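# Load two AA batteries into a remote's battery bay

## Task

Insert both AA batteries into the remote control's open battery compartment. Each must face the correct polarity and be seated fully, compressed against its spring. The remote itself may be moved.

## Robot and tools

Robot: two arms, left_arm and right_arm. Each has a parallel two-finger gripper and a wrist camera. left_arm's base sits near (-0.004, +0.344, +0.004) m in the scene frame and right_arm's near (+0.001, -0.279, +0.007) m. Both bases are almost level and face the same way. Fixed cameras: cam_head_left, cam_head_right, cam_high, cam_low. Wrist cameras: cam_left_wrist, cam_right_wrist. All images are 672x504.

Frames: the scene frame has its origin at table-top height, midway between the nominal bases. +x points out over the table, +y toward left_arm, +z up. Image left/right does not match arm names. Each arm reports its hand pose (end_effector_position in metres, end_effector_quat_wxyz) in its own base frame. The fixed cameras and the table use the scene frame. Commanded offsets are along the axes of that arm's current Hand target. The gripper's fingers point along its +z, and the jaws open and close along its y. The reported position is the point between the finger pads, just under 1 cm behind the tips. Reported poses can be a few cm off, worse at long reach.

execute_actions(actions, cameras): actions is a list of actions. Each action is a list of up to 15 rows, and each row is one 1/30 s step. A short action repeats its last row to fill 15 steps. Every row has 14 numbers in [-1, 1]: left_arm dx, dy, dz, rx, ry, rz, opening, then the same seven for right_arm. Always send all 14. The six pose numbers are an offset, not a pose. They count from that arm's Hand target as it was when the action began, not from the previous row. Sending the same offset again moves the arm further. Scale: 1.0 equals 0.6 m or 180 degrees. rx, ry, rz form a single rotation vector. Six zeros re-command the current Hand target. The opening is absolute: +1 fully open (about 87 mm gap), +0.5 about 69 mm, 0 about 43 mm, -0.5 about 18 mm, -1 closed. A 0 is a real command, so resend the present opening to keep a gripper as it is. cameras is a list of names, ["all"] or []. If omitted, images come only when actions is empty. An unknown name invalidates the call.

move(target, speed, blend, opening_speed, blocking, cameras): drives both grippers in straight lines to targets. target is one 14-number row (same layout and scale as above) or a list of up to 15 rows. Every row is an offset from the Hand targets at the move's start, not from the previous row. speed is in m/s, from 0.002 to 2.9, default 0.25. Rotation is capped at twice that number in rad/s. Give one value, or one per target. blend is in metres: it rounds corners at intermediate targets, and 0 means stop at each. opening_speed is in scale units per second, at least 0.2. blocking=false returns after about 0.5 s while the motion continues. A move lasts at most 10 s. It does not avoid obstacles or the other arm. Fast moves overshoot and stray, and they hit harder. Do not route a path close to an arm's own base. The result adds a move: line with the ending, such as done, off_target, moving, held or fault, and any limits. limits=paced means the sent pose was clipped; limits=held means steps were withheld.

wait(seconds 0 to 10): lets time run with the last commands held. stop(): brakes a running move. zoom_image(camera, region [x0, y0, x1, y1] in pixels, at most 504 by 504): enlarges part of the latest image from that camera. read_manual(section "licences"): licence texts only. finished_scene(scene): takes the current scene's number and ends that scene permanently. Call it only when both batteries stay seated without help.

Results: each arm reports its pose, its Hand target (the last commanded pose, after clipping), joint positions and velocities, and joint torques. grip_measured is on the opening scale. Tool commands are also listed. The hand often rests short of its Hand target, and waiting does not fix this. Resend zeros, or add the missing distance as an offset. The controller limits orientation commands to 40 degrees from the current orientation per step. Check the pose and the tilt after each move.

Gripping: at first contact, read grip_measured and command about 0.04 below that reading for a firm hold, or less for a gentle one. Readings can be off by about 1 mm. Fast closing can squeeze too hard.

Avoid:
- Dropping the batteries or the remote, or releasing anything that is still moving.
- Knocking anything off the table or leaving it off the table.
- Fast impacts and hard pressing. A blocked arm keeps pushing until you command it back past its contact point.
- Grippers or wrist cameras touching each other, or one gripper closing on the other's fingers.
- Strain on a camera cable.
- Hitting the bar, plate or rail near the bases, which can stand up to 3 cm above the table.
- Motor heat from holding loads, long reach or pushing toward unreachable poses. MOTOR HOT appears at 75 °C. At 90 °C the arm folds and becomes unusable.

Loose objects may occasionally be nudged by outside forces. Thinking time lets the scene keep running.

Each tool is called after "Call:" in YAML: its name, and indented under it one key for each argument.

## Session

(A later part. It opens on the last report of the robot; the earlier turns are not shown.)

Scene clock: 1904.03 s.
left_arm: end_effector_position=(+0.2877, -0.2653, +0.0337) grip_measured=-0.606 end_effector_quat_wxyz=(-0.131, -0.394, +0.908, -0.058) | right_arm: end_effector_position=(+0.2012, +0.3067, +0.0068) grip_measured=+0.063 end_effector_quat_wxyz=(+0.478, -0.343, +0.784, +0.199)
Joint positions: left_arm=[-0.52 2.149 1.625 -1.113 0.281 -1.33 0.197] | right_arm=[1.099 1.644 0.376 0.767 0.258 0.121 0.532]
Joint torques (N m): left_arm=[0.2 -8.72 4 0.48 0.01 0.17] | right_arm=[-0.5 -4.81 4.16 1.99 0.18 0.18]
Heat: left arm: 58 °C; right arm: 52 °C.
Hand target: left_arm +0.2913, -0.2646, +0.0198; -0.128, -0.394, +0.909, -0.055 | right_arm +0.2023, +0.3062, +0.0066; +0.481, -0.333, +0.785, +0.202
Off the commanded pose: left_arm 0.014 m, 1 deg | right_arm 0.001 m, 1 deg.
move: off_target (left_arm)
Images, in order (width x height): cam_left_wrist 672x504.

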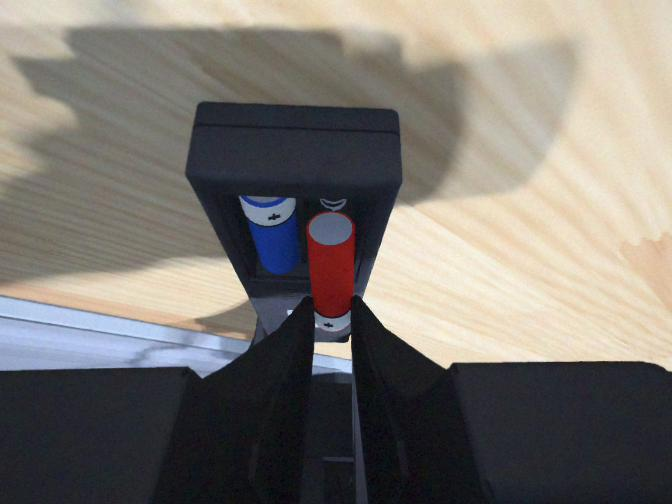

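Call:
move:
  target: [-0.00825,0,-0.0076,0,0,0,-0.68,0,0,0,0,0,0,0]
  speed: 0.05
  cameras: ["cam_left_wrist", "cam_right_wrist"]

Scene clock: 1917.50 s.
left_arm: end_effector_position=(+0.2886, -0.2639, +0.0337) grip_measured=-0.606 end_effector_quat_wxyz=(-0.137, -0.393, +0.907, -0.062) | right_arm: end_effector_position=(+0.2012, +0.3067, +0.0068) grip_measured=+0.063 end_effector_quat_wxyz=(+0.478, -0.343, +0.784, +0.199)
Joint positions: left_arm=[-0.51 2.152 1.625 -1.113 0.294 -1.318 0.197] | right_arm=[1.099 1.644 0.376 0.767 0.258 0.121 0.532]
Joint torques (N m): left_arm=[0.7 -8.72 5.29 0.3 -0.13 0.22] | right_arm=[-0.47 -4.81 4.15 1.99 0.18 0.18]
Heat: left arm: 58 °C; right arm: 52 °C.
Hand target: left_arm +0.2954, -0.2602, +0.0228; -0.128, -0.394, +0.909, -0.055 | right_arm +0.2023, +0.3062, +0.0066; +0.481, -0.333, +0.785, +0.202
Off the commanded pose: left_arm 0.013 m, 1 deg | right_arm 0.001 m, 1 deg.
move: off_target (left_arm)
Images, in order (width x height): cam_left_wrist 672x504, cam_right_wrist 672x504.

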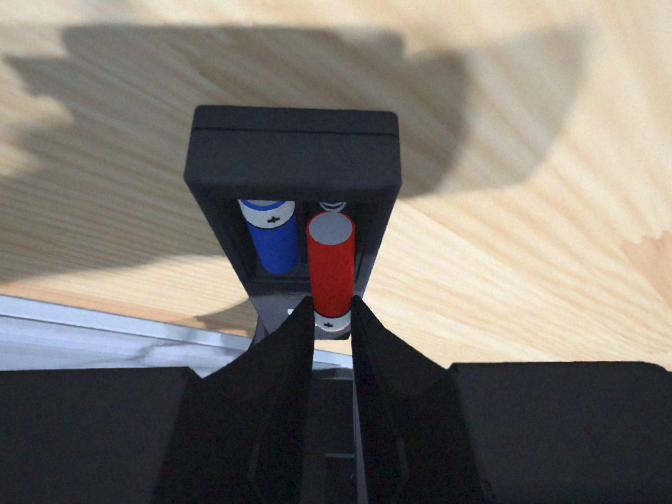

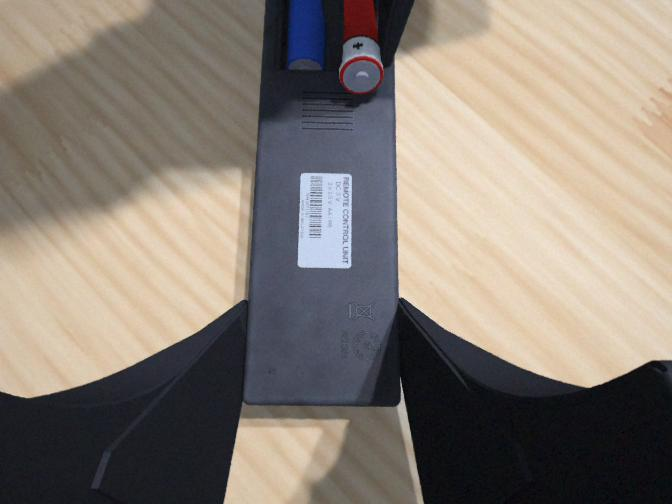

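Call:
move:
  target: [-0.01283,0,-0.0037,0,0,0,-0.68,0,0,0,0,0,0,0]
  speed: 0.05
  cameras: ["cam_left_wrist", "cam_right_wrist"]

Scene clock: 1921.63 s.
left_arm: end_effector_position=(+0.2927, -0.2590, +0.0314) grip_measured=-0.606 end_effector_quat_wxyz=(-0.140, -0.394, +0.906, -0.065) | right_arm: end_effector_position=(+0.2012, +0.3067, +0.0068) grip_measured=+0.063 end_effector_quat_wxyz=(+0.478, -0.343, +0.784, +0.199)
Joint positions: left_arm=[-0.491 2.163 1.629 -1.113 0.301 -1.299 0.197] | right_arm=[1.099 1.644 0.376 0.767 0.258 0.121 0.532]
Joint torques (N m): left_arm=[0.66 -8.9 6.17 0.18 -0.21 0.21] | right_arm=[-0.49 -4.81 4.15 1.99 0.18 0.19]
Heat: left arm: 58 °C; right arm: 52 °C.
Hand target: left_arm +0.3009, -0.2544, +0.0228; -0.128, -0.394, +0.909, -0.055 | right_arm +0.2023, +0.3062, +0.0066; +0.481, -0.333, +0.785, +0.202
Off the commanded pose: left_arm 0.013 m, 2 deg | right_arm 0.001 m, 1 deg.
move: off_target (left_arm)
Images, in order (width x height): cam_left_wrist 672x504, cam_right_wrist 672x504.

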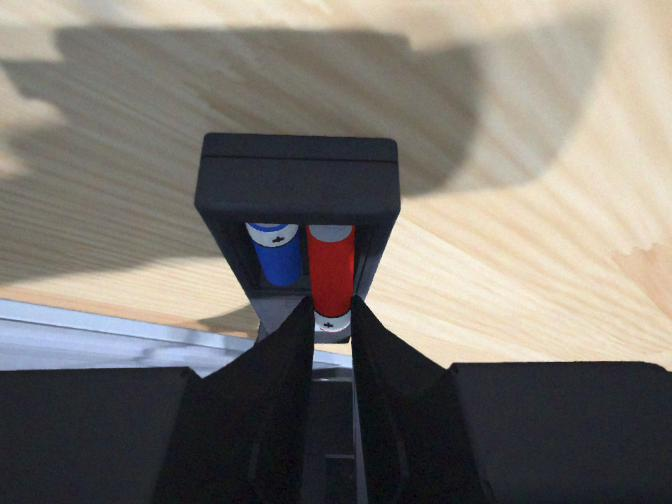

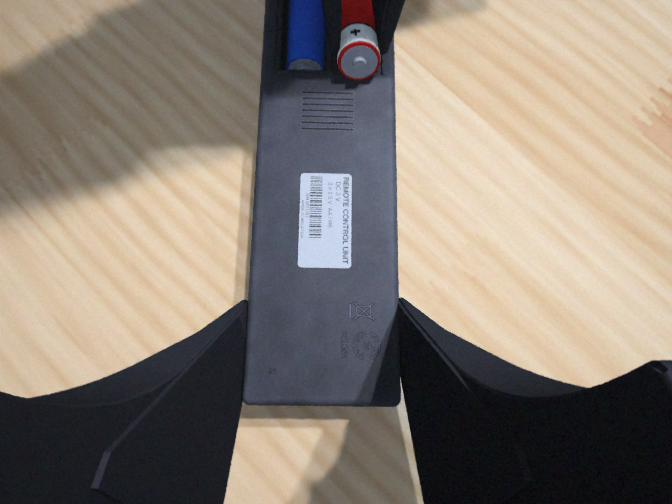

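Call:
zoom_image:
  camera: "cam_right_wrist"
  region: [265, 0, 415, 100]

Scaled by 3.360.

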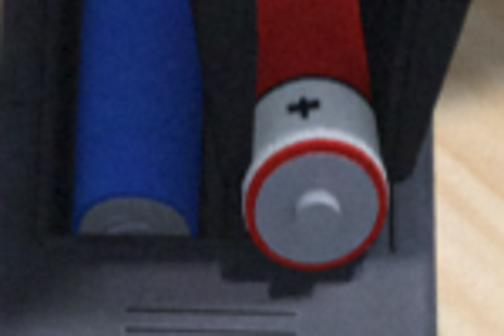

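Call:
move:
  target: [-0.0126,0,0.0016,0,0,0,-0.68,0,0,0,0,0,0,0]
  speed: 0.05
  cameras: ["cam_left_wrist", "cam_right_wrist"]

Scene clock: 1955.83 s.
left_arm: end_effector_position=(+0.2953, -0.2564, +0.0304) grip_measured=-0.606 end_effector_quat_wxyz=(-0.145, -0.392, +0.906, -0.067) | right_arm: end_effector_position=(+0.2012, +0.3067, +0.0068) grip_measured=+0.063 end_effector_quat_wxyz=(+0.478, -0.343, +0.784, +0.199)
Joint positions: left_arm=[-0.478 2.172 1.636 -1.116 0.311 -1.283 0.197] | right_arm=[1.099 1.644 0.376 0.767 0.258 0.121 0.532]
Joint torques (N m): left_arm=[1.14 -8.72 6.17 0.21 -0.33 0.24] | right_arm=[-0.5 -4.81 4.16 1.99 0.18 0.18]
Heat: left arm: 56 °C; right arm: 52 °C.
Hand target: left_arm +0.3057, -0.2492, +0.0198; -0.128, -0.394, +0.909, -0.055 | right_arm +0.2023, +0.3062, +0.0066; +0.481, -0.333, +0.785, +0.202
Off the commanded pose: left_arm 0.017 m, 2 deg | right_arm 0.001 m, 1 deg.
move: off_target (left_arm)
Images, in order (width x height): cam_left_wrist 672x504, cam_right_wrist 672x504.

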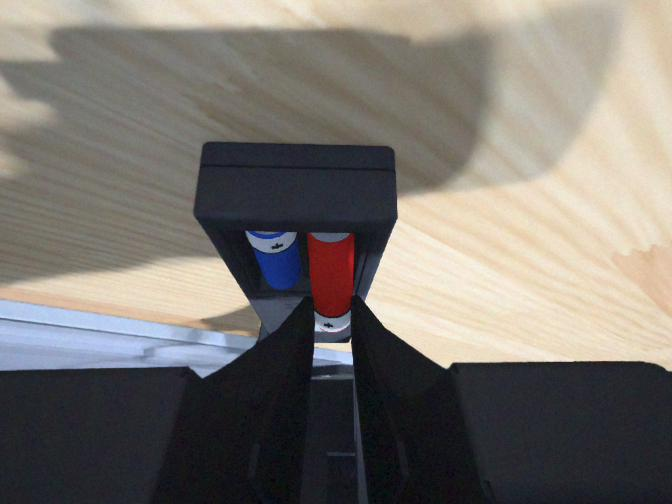

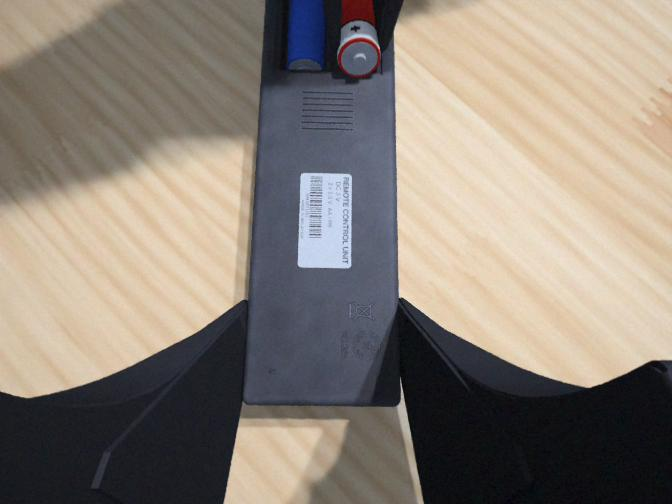

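Call:
zoom_image:
  camera: "cam_left_wrist"
  region: [230, 210, 420, 350]

Call:
zoom_image:
  camera: "cam_right_wrist"
  region: [270, 0, 410, 90]

Scaled by 2.653.

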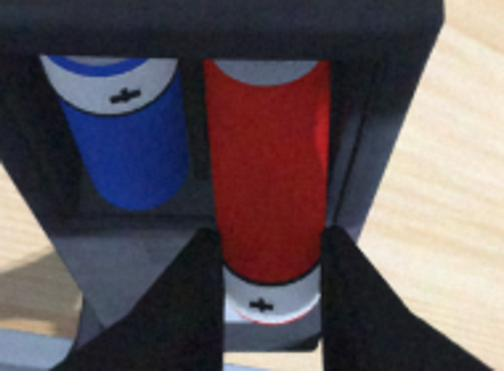

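Scaled by 3.600.

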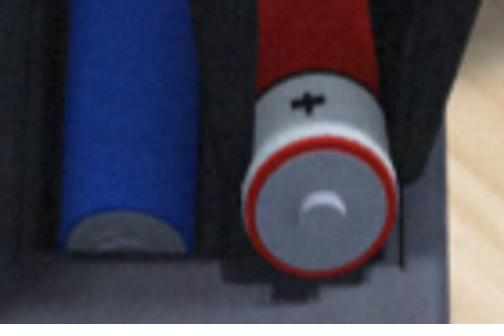

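Call:
move:
  target: [-0.0122,0,0,0,-0.0167,0,-0.70,0,0,0,0,0,0,0]
  speed: 0.05
  cameras: ["cam_right_wrist"]

Scene clock: 1991.37 s.
left_arm: end_effector_position=(+0.2955, -0.2559, +0.0301) grip_measured=-0.606 end_effector_quat_wxyz=(-0.144, -0.392, +0.906, -0.066) | right_arm: end_effector_position=(+0.2012, +0.3067, +0.0068) grip_measured=+0.063 end_effector_quat_wxyz=(+0.478, -0.343, +0.784, +0.199)
Joint positions: left_arm=[-0.478 2.172 1.636 -1.116 0.308 -1.282 0.197] | right_arm=[1.099 1.644 0.376 0.767 0.258 0.121 0.532]
Joint torques (N m): left_arm=[0.87 -9.65 5.93 0.31 -0.82 0.16] | right_arm=[-0.49 -4.81 4.16 1.99 0.18 0.18]
Heat: left arm: 57 °C; right arm: 52 °C.
Hand target: left_arm +0.3105, -0.2440, +0.0178; -0.104, -0.395, +0.912, -0.045 | right_arm +0.2023, +0.3062, +0.0066; +0.481, -0.333, +0.785, +0.202
Off the commanded pose: left_arm 0.023 m, 5 deg | right_arm 0.001 m, 1 deg.
move: off_target (left_arm)
Images, in order (width x height): cam_right_wrist 672x504.

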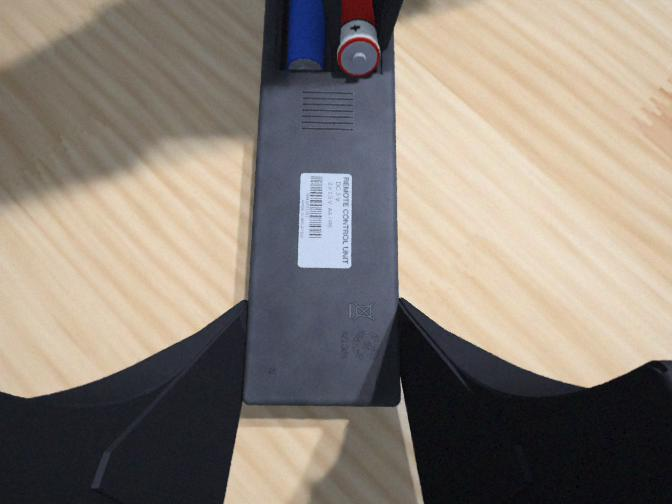

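Call:
move:
  target: [-0.0137,0,0.0003,0,-0.0111,0,-0.72,0,0,0,0,0,0,0]
  speed: 0.05
  cameras: ["cam_right_wrist"]

Scene clock: 2006.40 s.
left_arm: end_effector_position=(+0.2965, -0.2549, +0.0298) grip_measured=-0.606 end_effector_quat_wxyz=(-0.140, -0.392, +0.907, -0.064) | right_arm: end_effector_position=(+0.2012, +0.3067, +0.0068) grip_measured=+0.063 end_effector_quat_wxyz=(+0.478, -0.343, +0.784, +0.199)
Joint positions: left_arm=[-0.478 2.172 1.638 -1.117 0.299 -1.282 0.197] | right_arm=[1.099 1.644 0.376 0.767 0.258 0.121 0.532]
Joint torques (N m): left_arm=[1.51 -9.85 5.93 0.34 -1.09 0.19] | right_arm=[-0.49 -4.82 4.16 1.99 0.18 0.18]
Heat: left arm: 58 °C; right arm: 52 °C.
Hand target: left_arm +0.3159, -0.2382, +0.0157; -0.088, -0.396, +0.913, -0.038 | right_arm +0.2023, +0.3062, +0.0066; +0.481, -0.333, +0.785, +0.202
Off the commanded pose: left_arm 0.029 m, 7 deg | right_arm 0.001 m, 1 deg.
move: off_target (left_arm)
Images, in order (width x height): cam_right_wrist 672x504.

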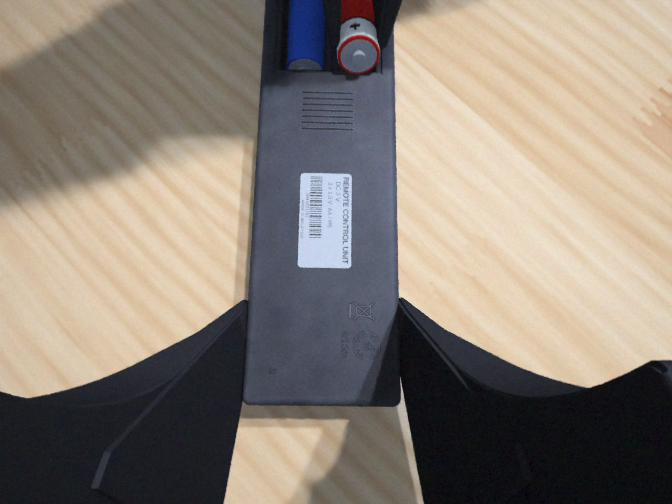

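Call:
move:
  target: [-0.0134,0,-0.0009,0,-0.0083,0,-0.72,0,0,0,0,0,0,0]
  speed: 0.05
  cameras: ["cam_right_wrist"]

Scene clock: 2010.30 s.
left_arm: end_effector_position=(+0.2977, -0.2533, +0.0292) grip_measured=-0.606 end_effector_quat_wxyz=(-0.135, -0.391, +0.909, -0.061) | right_arm: end_effector_position=(+0.2013, +0.3070, +0.0065) grip_measured=+0.063 end_effector_quat_wxyz=(+0.478, -0.343, +0.784, +0.199)
Joint positions: left_arm=[-0.478 2.172 1.64 -1.117 0.286 -1.279 0.197] | right_arm=[1.099 1.648 0.376 0.772 0.258 0.121 0.532]
Joint torques (N m): left_arm=[2.35 -9.83 6.24 0.37 -1.24 0.23] | right_arm=[-0.49 -5.09 4.14 1.95 0.18 0.18]
Heat: left arm: 58 °C; right arm: 52 °C.
Hand target: left_arm +0.3215, -0.2324, +0.0147; -0.076, -0.396, +0.914, -0.033 | right_arm +0.2023, +0.3062, +0.0065; +0.481, -0.333, +0.785, +0.202
Off the commanded pose: left_arm 0.035 m, 7 deg | right_arm 0.001 m, 1 deg.
move: off_target (left_arm)
Images, in order (width x height): cam_right_wrist 672x504.

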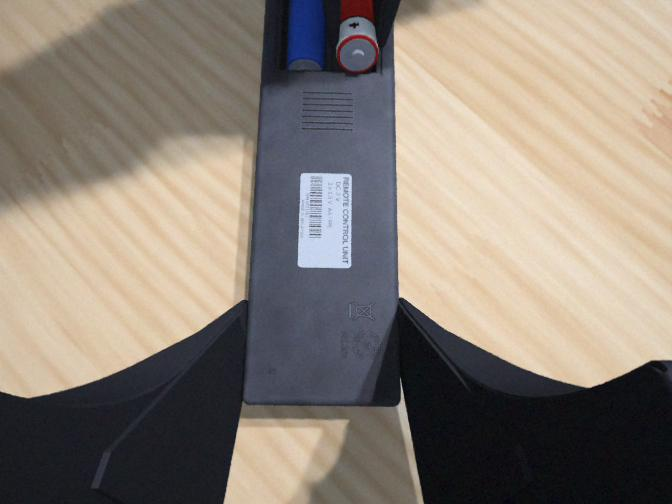

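Call:
wait:
  seconds: 0.1
  cameras: ["cam_left_wrist", "cam_low"]

Call:
zoom_image:
  camera: "cam_low"
  region: [260, 140, 380, 230]

Scene clock: 2015.40 s.
left_arm: end_effector_position=(+0.2977, -0.2533, +0.0292) grip_measured=-0.606 end_effector_quat_wxyz=(-0.135, -0.391, +0.909, -0.061) | right_arm: end_effector_position=(+0.2013, +0.3071, +0.0066) grip_measured=+0.063 end_effector_quat_wxyz=(+0.478, -0.343, +0.784, +0.199)
Joint positions: left_arm=[-0.478 2.172 1.64 -1.117 0.286 -1.279 0.197] | right_arm=[1.099 1.648 0.376 0.772 0.258 0.121 0.532]
Joint torques (N m): left_arm=[2.37 -9.85 6.2 0.36 -1.23 0.22] | right_arm=[-0.49 -5.11 4.14 1.95 0.18 0.18]
Heat: left arm: 58 °C; right arm: 51 °C.
Hand target: left_arm +0.3215, -0.2324, +0.0147; -0.076, -0.396, +0.914, -0.033 | right_arm +0.2023, +0.3062, +0.0066; +0.481, -0.333, +0.785, +0.202
Tool commands: left_gripper/opening=-0.72 right_gripper/opening=+0.0
Off the commanded pose: left_arm 0.035 m, 7 deg | right_arm 0.001 m, 1 deg.
wait: 0.10 s; at rest from the start
Images, in order (width x height): cam_low 672x504, cam_left_wrist 672x504.

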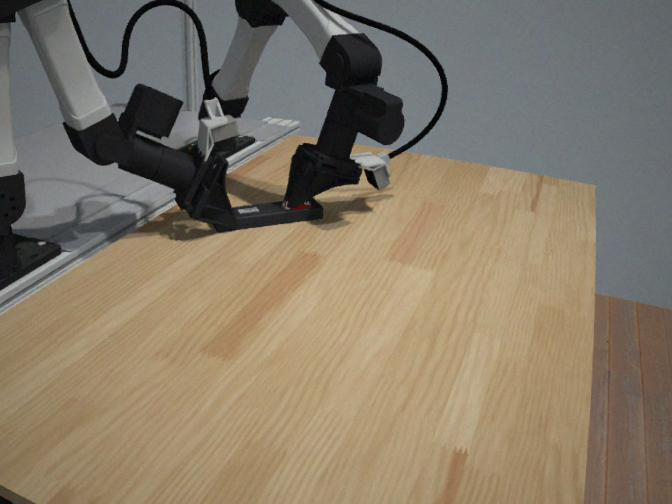

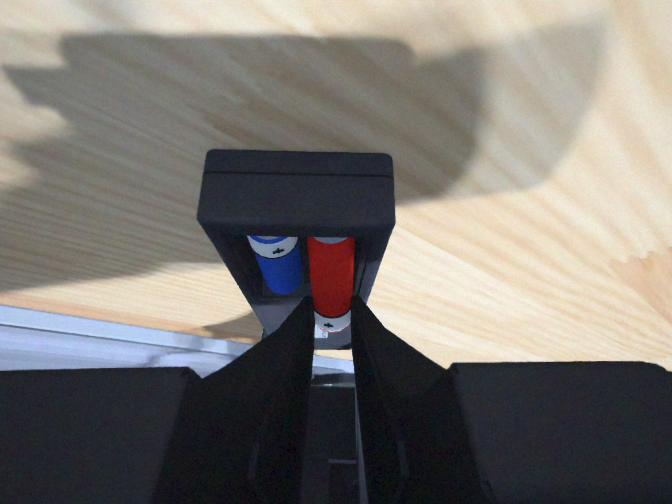

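Scaled by 4.200.

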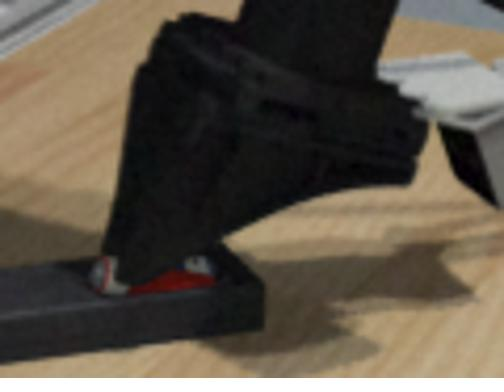

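Call:
move:
  target: [-0.01395,0,0.0027,0,-0.0111,0,-0.74,0,0,0,0,0,0,0]
  speed: 0.05
  cameras: ["cam_right_wrist"]

Call:
zoom_image:
  camera: "cam_right_wrist"
  region: [270, 0, 410, 90]

Scene clock: 2032.17 s.
left_arm: end_effector_position=(+0.2993, -0.2497, +0.0272) grip_measured=-0.606 end_effector_quat_wxyz=(-0.125, -0.389, +0.911, -0.054) | right_arm: end_effector_position=(+0.2021, +0.3088, +0.0090) grip_measured=+0.063 end_effector_quat_wxyz=(+0.482, -0.341, +0.781, +0.203)
Joint positions: left_arm=[-0.478 2.172 1.641 -1.117 0.262 -1.275 0.197] | right_arm=[1.099 1.648 0.376 0.784 0.257 0.121 0.531]
Joint torques (N m): left_arm=[2.84 -9.88 6.09 0.46 -1.35 0.22] | right_arm=[-0.49 -5.09 4.12 1.83 0.18 0.18]
Heat: left arm: 59 °C; right arm: 50 °C.
Hand target: left_arm +0.3269, -0.2265, +0.0117; -0.060, -0.397, +0.916, -0.026 | right_arm +0.2023, +0.3061, +0.0065; +0.481, -0.333, +0.785, +0.202
Off the commanded pose: left_arm 0.039 m, 8 deg | right_arm 0.003 m, 1 deg.
move: off_target (left_arm)
Images, in order (width x height): cam_right_wrist 672x504.

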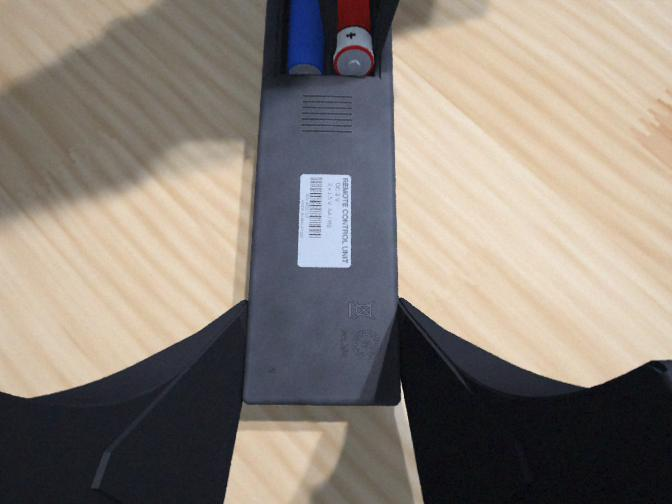

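Scaled by 3.600.

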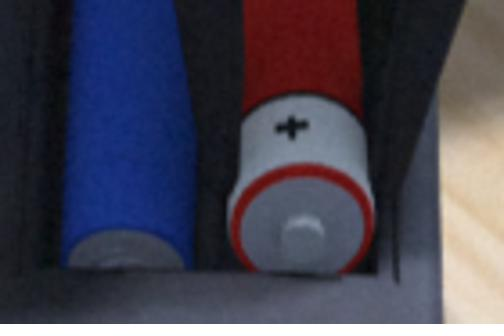

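Call:
move:
  target: [-0.0026,0,0.0199,0,-0.0167,0,-0.74,0,0,0,0,0,0,0]
  speed: 0.05
  cameras: ["cam_left_wrist", "cam_right_wrist"]

Call:
zoom_image:
  camera: "cam_right_wrist"
  region: [270, 0, 410, 90]

Scene clock: 2047.40 s.
left_arm: end_effector_position=(+0.2994, -0.2498, +0.0264) grip_measured=-0.606 end_effector_quat_wxyz=(-0.122, -0.387, +0.912, -0.052) | right_arm: end_effector_position=(+0.2019, +0.3089, +0.0083) grip_measured=+0.063 end_effector_quat_wxyz=(+0.481, -0.342, +0.781, +0.203)
Joint positions: left_arm=[-0.482 2.172 1.641 -1.116 0.254 -1.275 0.197] | right_arm=[1.099 1.65 0.376 0.786 0.256 0.121 0.531]
Joint torques (N m): left_arm=[1.31 -9.85 3.74 0.84 -1.75 0.01] | right_arm=[-0.49 -5.31 4.11 1.82 0.2 0.18]
Heat: left arm: 59 °C; right arm: 50 °C.
Hand target: left_arm +0.3268, -0.2266, -0.0003; -0.036, -0.397, +0.917, -0.016 | right_arm +0.2023, +0.3062, +0.0066; +0.481, -0.333, +0.785, +0.202
Off the commanded pose: left_arm 0.045 m, 11 deg | right_arm 0.003 m, 1 deg.
move: off_target (left_arm)
Images, in order (width x height): cam_left_wrist 672x504, cam_right_wrist 672x504.

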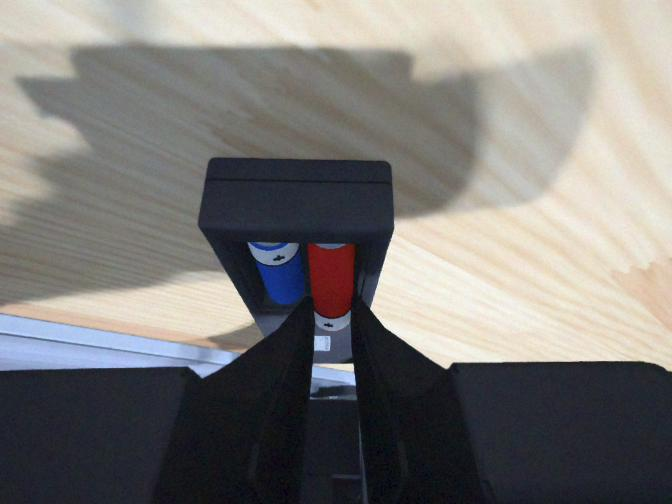

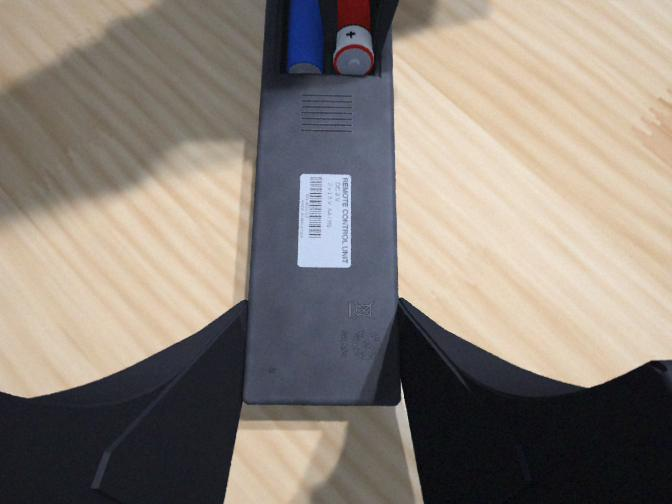

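Scaled by 3.600.

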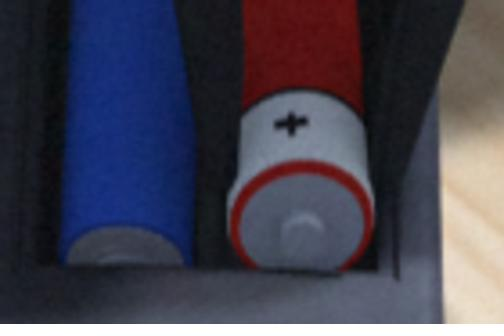

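Call:
move:
  target: [0.0632,0.0069,-0.0331,0,0.0556,0,-0.70,0,0,0,0,0,0,0]
  speed: 0.05
  cameras: ["cam_right_wrist"]

Call:
zoom_image:
  camera: "cam_right_wrist"
  region: [270, 0, 410, 90]

Scene clock: 2065.53 s.
left_arm: end_effector_position=(+0.2974, -0.2519, +0.0266) grip_measured=-0.606 end_effector_quat_wxyz=(-0.129, -0.389, +0.910, -0.056) | right_arm: end_effector_position=(+0.2015, +0.3082, +0.0073) grip_measured=+0.063 end_effector_quat_wxyz=(+0.480, -0.343, +0.782, +0.202)
Joint positions: left_arm=[-0.482 2.172 1.635 -1.113 0.271 -1.279 0.197] | right_arm=[1.099 1.65 0.376 0.78 0.256 0.121 0.531]
Joint torques (N m): left_arm=[-0.54 -11.9 3.78 0.32 -0.18 -0.04] | right_arm=[-0.47 -5.3 4.11 1.86 0.2 0.18]
Heat: left arm: 59 °C; right arm: 50 °C.
Hand target: left_arm +0.2990, -0.2503, +0.0225; -0.116, -0.394, +0.910, -0.050 | right_arm +0.2023, +0.3061, +0.0065; +0.481, -0.333, +0.785, +0.202
Off the commanded pose: left_arm 0.005 m, 2 deg | right_arm 0.002 m, 1 deg.
move: done
Images, in order (width x height): cam_right_wrist 672x504.

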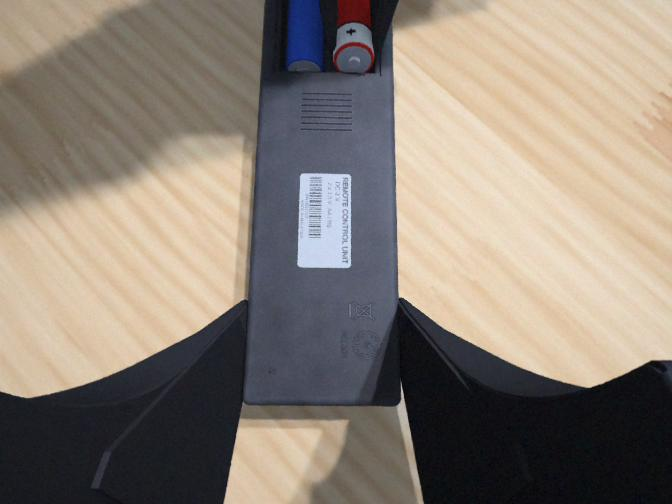

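Scaled by 3.600.

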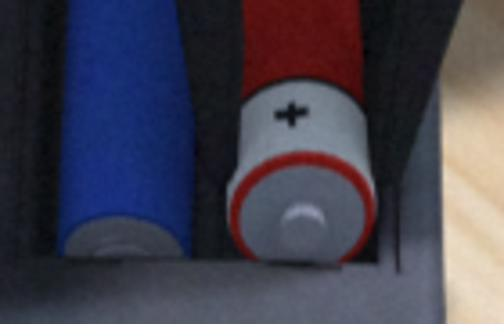

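Call:
move:
  target: [0.0019,0,-0.0066,0,0,0,-0.66,0,0,0,0,0,0,0]
  speed: 0.05

Call:
move:
  target: [0,0,0,0,0,0,-0.5,0,0,0,0,0,0,0]
  speed: 0.05
  opening_speed: 0.3
  cameras: ["cam_left_wrist", "cam_right_wrist"]

Call:
zoom_image:
  camera: "cam_right_wrist"
  region: [270, 0, 410, 90]

Scene clock: 2072.70 s.
left_arm: end_effector_position=(+0.2974, -0.2519, +0.0266) grip_measured=-0.606 end_effector_quat_wxyz=(-0.129, -0.389, +0.910, -0.056) | right_arm: end_effector_position=(+0.2015, +0.3082, +0.0073) grip_measured=+0.063 end_effector_quat_wxyz=(+0.480, -0.343, +0.782, +0.202)
Joint positions: left_arm=[-0.482 2.172 1.635 -1.113 0.271 -1.279 0.197] | right_arm=[1.099 1.65 0.376 0.78 0.256 0.121 0.531]
Joint torques (N m): left_arm=[-0.55 -12.38 4.44 0.17 -0.16 -0.05] | right_arm=[-0.49 -5.31 4.1 1.86 0.2 0.18]
Heat: left arm: 60 °C; right arm: 49 °C.
Hand target: left_arm +0.2989, -0.2504, +0.0266; -0.116, -0.394, +0.910, -0.050 | right_arm +0.2023, +0.3061, +0.0065; +0.481, -0.333, +0.785, +0.202
Off the commanded pose: left_arm 0.002 m, 2 deg | right_arm 0.002 m, 1 deg.
move: done

Scene clock: 2073.43 s.
left_arm: end_effector_position=(+0.2963, -0.2515, +0.0268) grip_measured=-0.500 end_effector_quat_wxyz=(-0.131, -0.390, +0.910, -0.054) | right_arm: end_effector_position=(+0.2015, +0.3079, +0.0069) grip_measured=+0.063 end_effector_quat_wxyz=(+0.479, -0.343, +0.783, +0.201)
Joint positions: left_arm=[-0.482 2.172 1.635 -1.117 0.272 -1.279 0.25] | right_arm=[1.099 1.65 0.376 0.779 0.256 0.121 0.531]
Joint torques (N m): left_arm=[-0.58 -12.38 4.44 0.2 -0.18 -0.05] | right_arm=[-0.49 -5.31 4.11 1.88 0.19 0.18]
Heat: left arm: 60 °C; right arm: 49 °C.
Hand target: left_arm +0.2989, -0.2504, +0.0267; -0.116, -0.394, +0.910, -0.050 | right_arm +0.2023, +0.3062, +0.0066; +0.481, -0.333, +0.785, +0.202
Off the commanded pose: left_arm 0.003 m, 2 deg | right_arm 0.002 m, 1 deg.
move: done
Images, in order (width x height): cam_left_wrist 672x504, cam_right_wrist 672x504.

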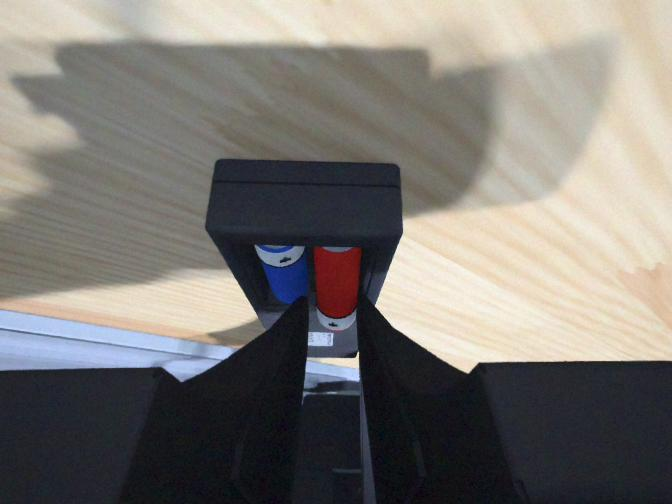

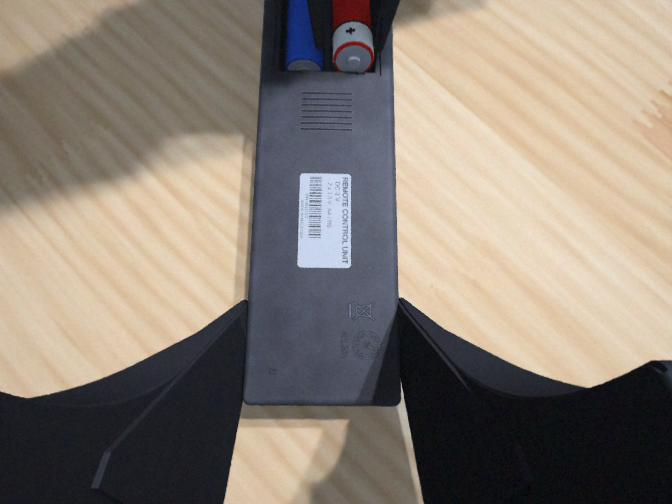

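Scaled by 3.600.

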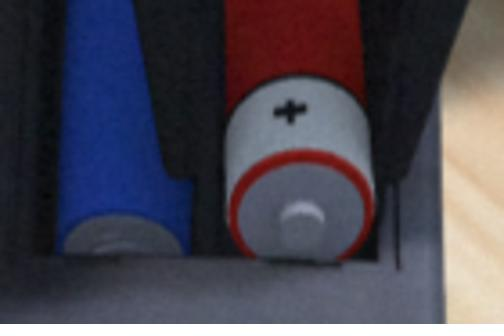

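Call:
move:
  target: [0.0120,-0.0049,-0.0456,0.0333,0,0,-0.45,0,0,0,0,0,0,0]
  speed: 0.05
  opening_speed: 0.2
  cameras: ["cam_left_wrist", "cam_right_wrist"]

Scene clock: 2101.63 s.
left_arm: end_effector_position=(+0.2937, -0.2512, +0.0388) grip_measured=-0.450 end_effector_quat_wxyz=(-0.115, -0.395, +0.908, -0.077) | right_arm: end_effector_position=(+0.2016, +0.3078, +0.0069) grip_measured=+0.063 end_effector_quat_wxyz=(+0.479, -0.343, +0.783, +0.201)
Joint positions: left_arm=[-0.482 2.095 1.566 -1.068 0.277 -1.298 0.275] | right_arm=[1.099 1.65 0.376 0.779 0.257 0.121 0.531]
Joint torques (N m): left_arm=[0.38 -15.53 4.85 0.33 0.07 -0.01] | right_arm=[-0.49 -5.31 4.11 1.88 0.18 0.18]
Heat: left arm: 64 °C; right arm: 48 °C.
Hand target: left_arm +0.3010, -0.2525, +0.0550; -0.095, -0.400, +0.906, -0.098 | right_arm +0.2023, +0.3062, +0.0066; +0.481, -0.333, +0.785, +0.202
Off the commanded pose: left_arm 0.018 m, 3 deg | right_arm 0.002 m, 1 deg.
move: off_target (left_arm)
Images, in order (width x height): cam_left_wrist 672x504, cam_right_wrist 672x504.

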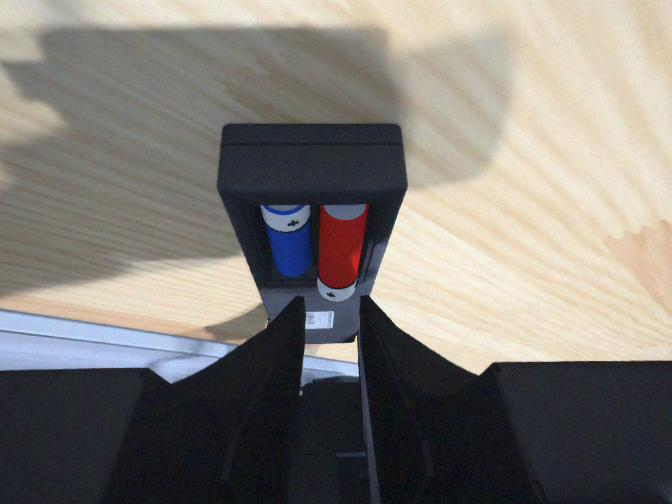

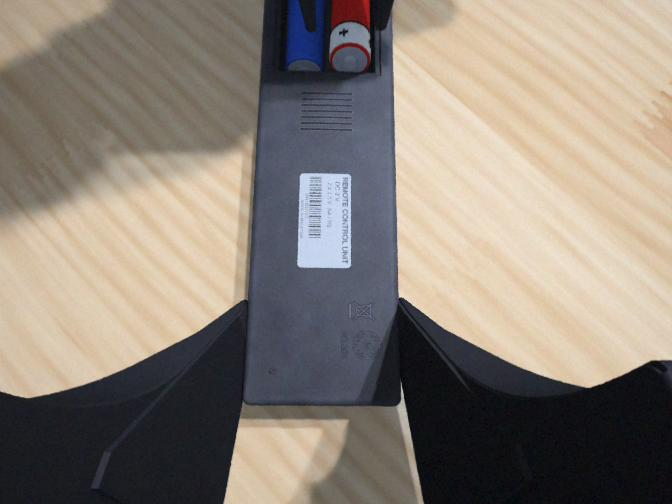

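Call:
zoom_image:
  camera: "cam_right_wrist"
  region: [270, 0, 410, 90]

Call:
zoom_image:
  camera: "cam_left_wrist"
  region: [210, 180, 420, 350]

Scaled by 3.600.

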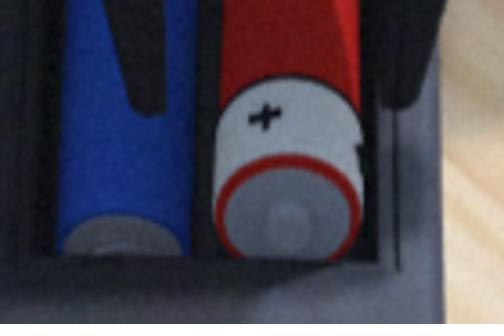

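Scaled by 2.400.

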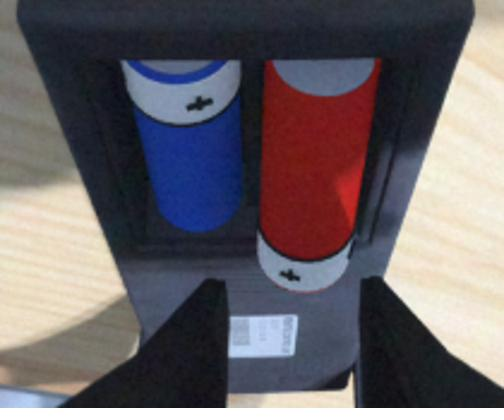

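Call:
move:
  target: [-0.0114,0.0022,0.0444,0,0,0,-0.45,0,0,0,0,0,0,0]
  speed: 0.06
  cameras: ["cam_left_wrist"]

Call:
zoom_image:
  camera: "cam_left_wrist"
  region: [230, 210, 440, 350]

Scene clock: 2112.37 s.
left_arm: end_effector_position=(+0.2930, -0.2527, +0.0269) grip_measured=-0.450 end_effector_quat_wxyz=(-0.114, -0.394, +0.908, -0.087) | right_arm: end_effector_position=(+0.2016, +0.3078, +0.0069) grip_measured=+0.063 end_effector_quat_wxyz=(+0.479, -0.343, +0.783, +0.201)
Joint positions: left_arm=[-0.482 2.095 1.514 -0.998 0.287 -1.299 0.275] | right_arm=[1.099 1.65 0.376 0.779 0.257 0.121 0.531]
Joint torques (N m): left_arm=[0.28 -11.92 4.3 0.6 -0.05 -0.02] | right_arm=[-0.49 -5.31 4.11 1.88 0.19 0.18]
Heat: left arm: 65 °C; right arm: 47 °C.
Hand target: left_arm +0.3020, -0.2534, +0.0274; -0.095, -0.400, +0.906, -0.098 | right_arm +0.2023, +0.3062, +0.0066; +0.481, -0.333, +0.785, +0.202
Off the commanded pose: left_arm 0.009 m, 3 deg | right_arm 0.002 m, 1 deg.
move: off_target (left_arm)
Images, in order (width x height): cam_left_wrist 672x504.

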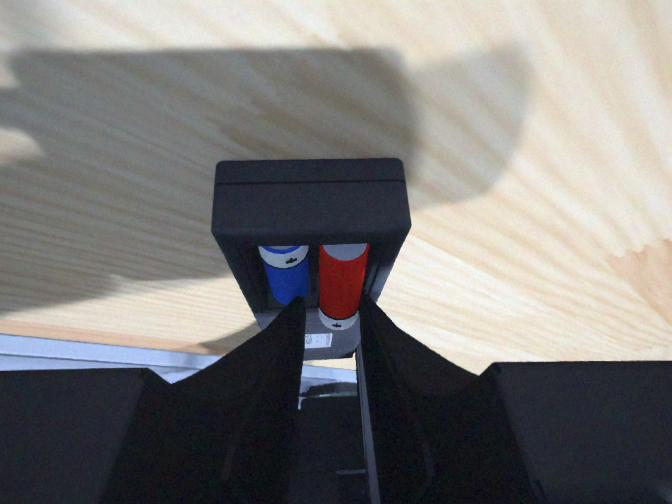

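Scaled by 2.400.

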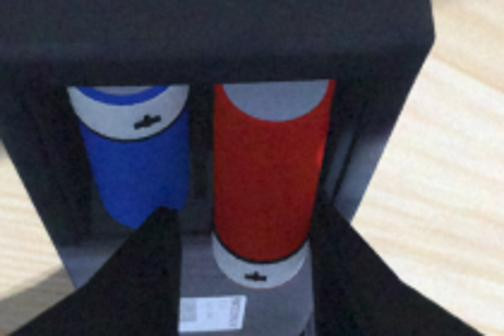

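Call:
move:
  target:
    - [0.0053,-0.0064,-0.0360,0,0,0,-0.45,0,0,0,0,0,0,0]
    - [-0.0028,-0.0031,-0.0049,0,0,0,-0.45,0,0,0,0,0,0,0]
  speed: 0.06
  cameras: ["cam_left_wrist"]

Call:
zoom_image:
  camera: "cam_left_wrist"
  region: [230, 210, 440, 350]

Scene clock: 2123.73 s.
left_arm: end_effector_position=(+0.2982, -0.2549, +0.0290) grip_measured=-0.450 end_effector_quat_wxyz=(-0.106, -0.393, +0.909, -0.094) | right_arm: end_effector_position=(+0.2016, +0.3078, +0.0069) grip_measured=+0.063 end_effector_quat_wxyz=(+0.479, -0.343, +0.783, +0.201)
Joint positions: left_arm=[-0.482 2.095 1.525 -0.989 0.284 -1.299 0.275] | right_arm=[1.099 1.65 0.376 0.779 0.257 0.121 0.531]
Joint torques (N m): left_arm=[0.77 -11.51 4.92 0.41 0 0.04] | right_arm=[-0.49 -5.31 4.11 1.89 0.19 0.18]
Heat: left arm: 64 °C; right arm: 47 °C.
Hand target: left_arm +0.3048, -0.2528, +0.0300; -0.095, -0.400, +0.906, -0.098 | right_arm +0.2023, +0.3062, +0.0066; +0.481, -0.333, +0.785, +0.202
Off the commanded pose: left_arm 0.007 m, 2 deg | right_arm 0.002 m, 1 deg.
move: done
Images, in order (width x height): cam_left_wrist 672x504.

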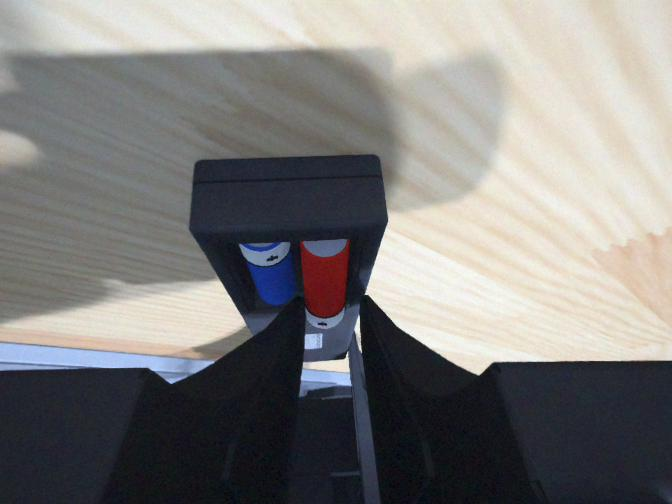

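Scaled by 2.400.

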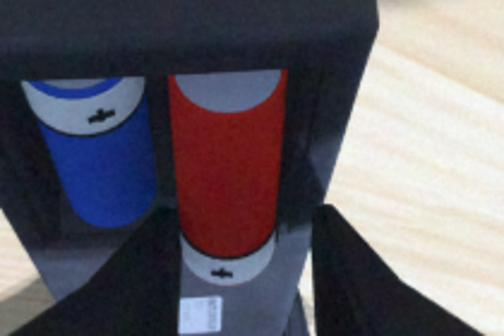

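Call:
move:
  target: [0,0.0041,-0.0005,-0.0039,0,0,-0.45,0,0,0,0,0,0,0]
  speed: 0.06
  cameras: ["cam_left_wrist"]

Call:
zoom_image:
  camera: "cam_left_wrist"
  region: [230, 210, 440, 350]

Scene clock: 2131.43 s.
left_arm: end_effector_position=(+0.2985, -0.2545, +0.0288) grip_measured=-0.450 end_effector_quat_wxyz=(-0.105, -0.393, +0.909, -0.093) | right_arm: end_effector_position=(+0.2016, +0.3078, +0.0069) grip_measured=+0.063 end_effector_quat_wxyz=(+0.479, -0.343, +0.783, +0.201)
Joint positions: left_arm=[-0.482 2.095 1.525 -0.988 0.281 -1.299 0.275] | right_arm=[1.099 1.65 0.376 0.779 0.257 0.121 0.531]
Joint torques (N m): left_arm=[0.8 -11.36 5.2 0.28 -0.02 0.07] | right_arm=[-0.49 -5.33 4.11 1.88 0.19 0.18]
Heat: left arm: 63 °C; right arm: 47 °C.
Hand target: left_arm +0.3030, -0.2511, +0.0301; -0.098, -0.399, +0.907, -0.092 | right_arm +0.2023, +0.3062, +0.0066; +0.481, -0.333, +0.785, +0.202
Off the commanded pose: left_arm 0.006 m, 1 deg | right_arm 0.002 m, 1 deg.
move: done
Images, in order (width x height): cam_left_wrist 672x504.

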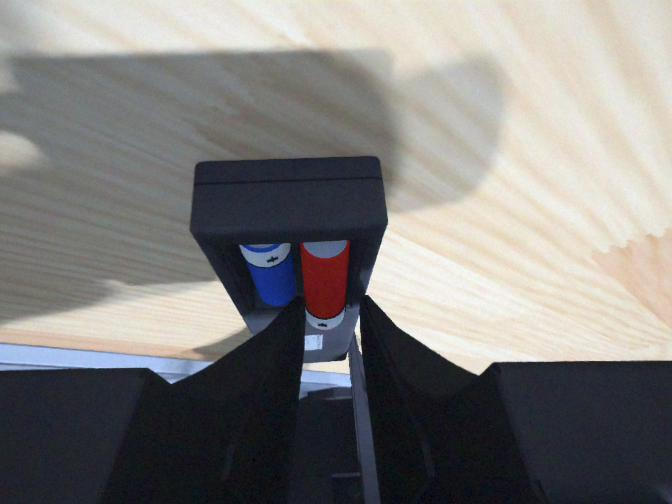

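Scaled by 2.400.

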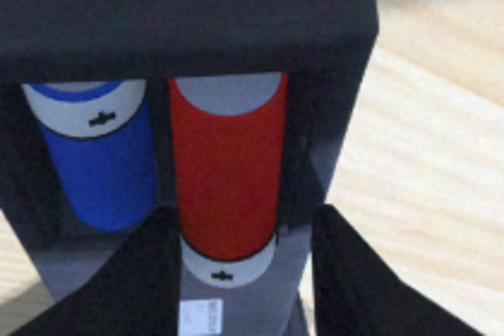

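Call:
move:
  target: [0,0.0067,-0.0008,0,0,0,-0.45,0,0,0,0,0,0,0]
  speed: 0.06

Call:
move:
  target: [0,0,0,0,0,0,-0.70,0,0,0,0,0,0,0]
  speed: 0.06
  opening_speed: 0.25
  cameras: ["cam_left_wrist", "cam_right_wrist"]

Scene clock: 2135.13 s.
left_arm: end_effector_position=(+0.2974, -0.2532, +0.0273) grip_measured=-0.450 end_effector_quat_wxyz=(-0.108, -0.395, +0.908, -0.092) | right_arm: end_effector_position=(+0.2015, +0.3077, +0.0068) grip_measured=+0.063 end_effector_quat_wxyz=(+0.479, -0.343, +0.783, +0.200)
Joint positions: left_arm=[-0.478 2.095 1.517 -0.986 0.285 -1.299 0.275] | right_arm=[1.099 1.65 0.376 0.778 0.257 0.121 0.531]
Joint torques (N m): left_arm=[0.7 -12.63 4.18 0.31 -0.06 0.11] | right_arm=[-0.5 -5.33 4.12 1.88 0.19 0.18]
Heat: left arm: 63 °C; right arm: 47 °C.
Hand target: left_arm +0.3001, -0.2483, +0.0302; -0.098, -0.399, +0.907, -0.092 | right_arm +0.2023, +0.3062, +0.0065; +0.481, -0.333, +0.785, +0.202
Off the commanded pose: left_arm 0.006 m, 1 deg | right_arm 0.002 m, 1 deg.
move: done

Scene clock: 2136.33 s.
left_arm: end_effector_position=(+0.2968, -0.2532, +0.0273) grip_measured=-0.603 end_effector_quat_wxyz=(-0.110, -0.395, +0.908, -0.092) | right_arm: end_effector_position=(+0.2015, +0.3077, +0.0068) grip_measured=+0.063 end_effector_quat_wxyz=(+0.479, -0.343, +0.783, +0.200)
Joint positions: left_arm=[-0.478 2.095 1.516 -0.987 0.287 -1.299 0.199] | right_arm=[1.099 1.65 0.376 0.778 0.257 0.121 0.531]
Joint torques (N m): left_arm=[0.72 -12.68 4.23 0.32 -0.08 0.11] | right_arm=[-0.5 -5.31 4.11 1.88 0.19 0.18]
Heat: left arm: 63 °C; right arm: 47 °C.
Hand target: left_arm +0.3001, -0.2483, +0.0302; -0.098, -0.399, +0.907, -0.092 | right_arm +0.2023, +0.3062, +0.0065; +0.481, -0.333, +0.785, +0.202
Off the commanded pose: left_arm 0.007 m, 1 deg | right_arm 0.002 m, 1 deg.
move: done
Images, in order (width x height): cam_left_wrist 672x504, cam_right_wrist 672x504.

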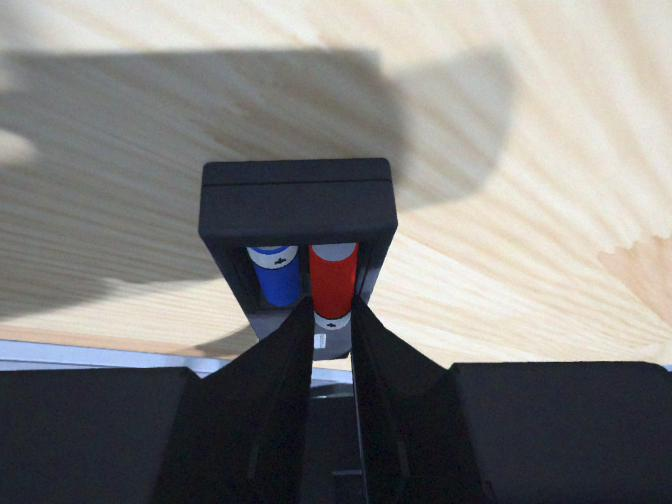

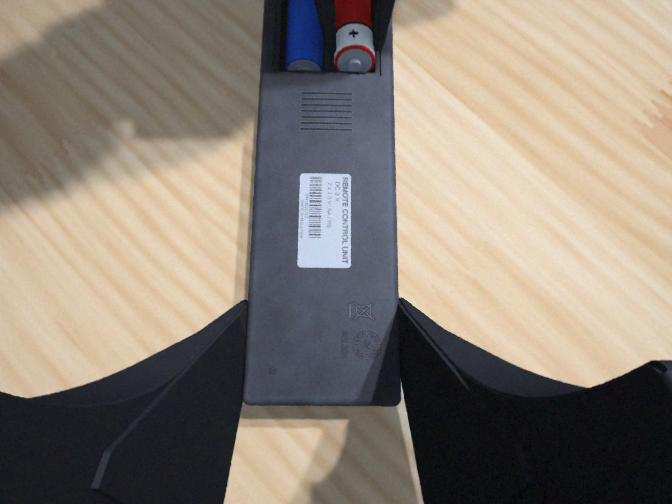

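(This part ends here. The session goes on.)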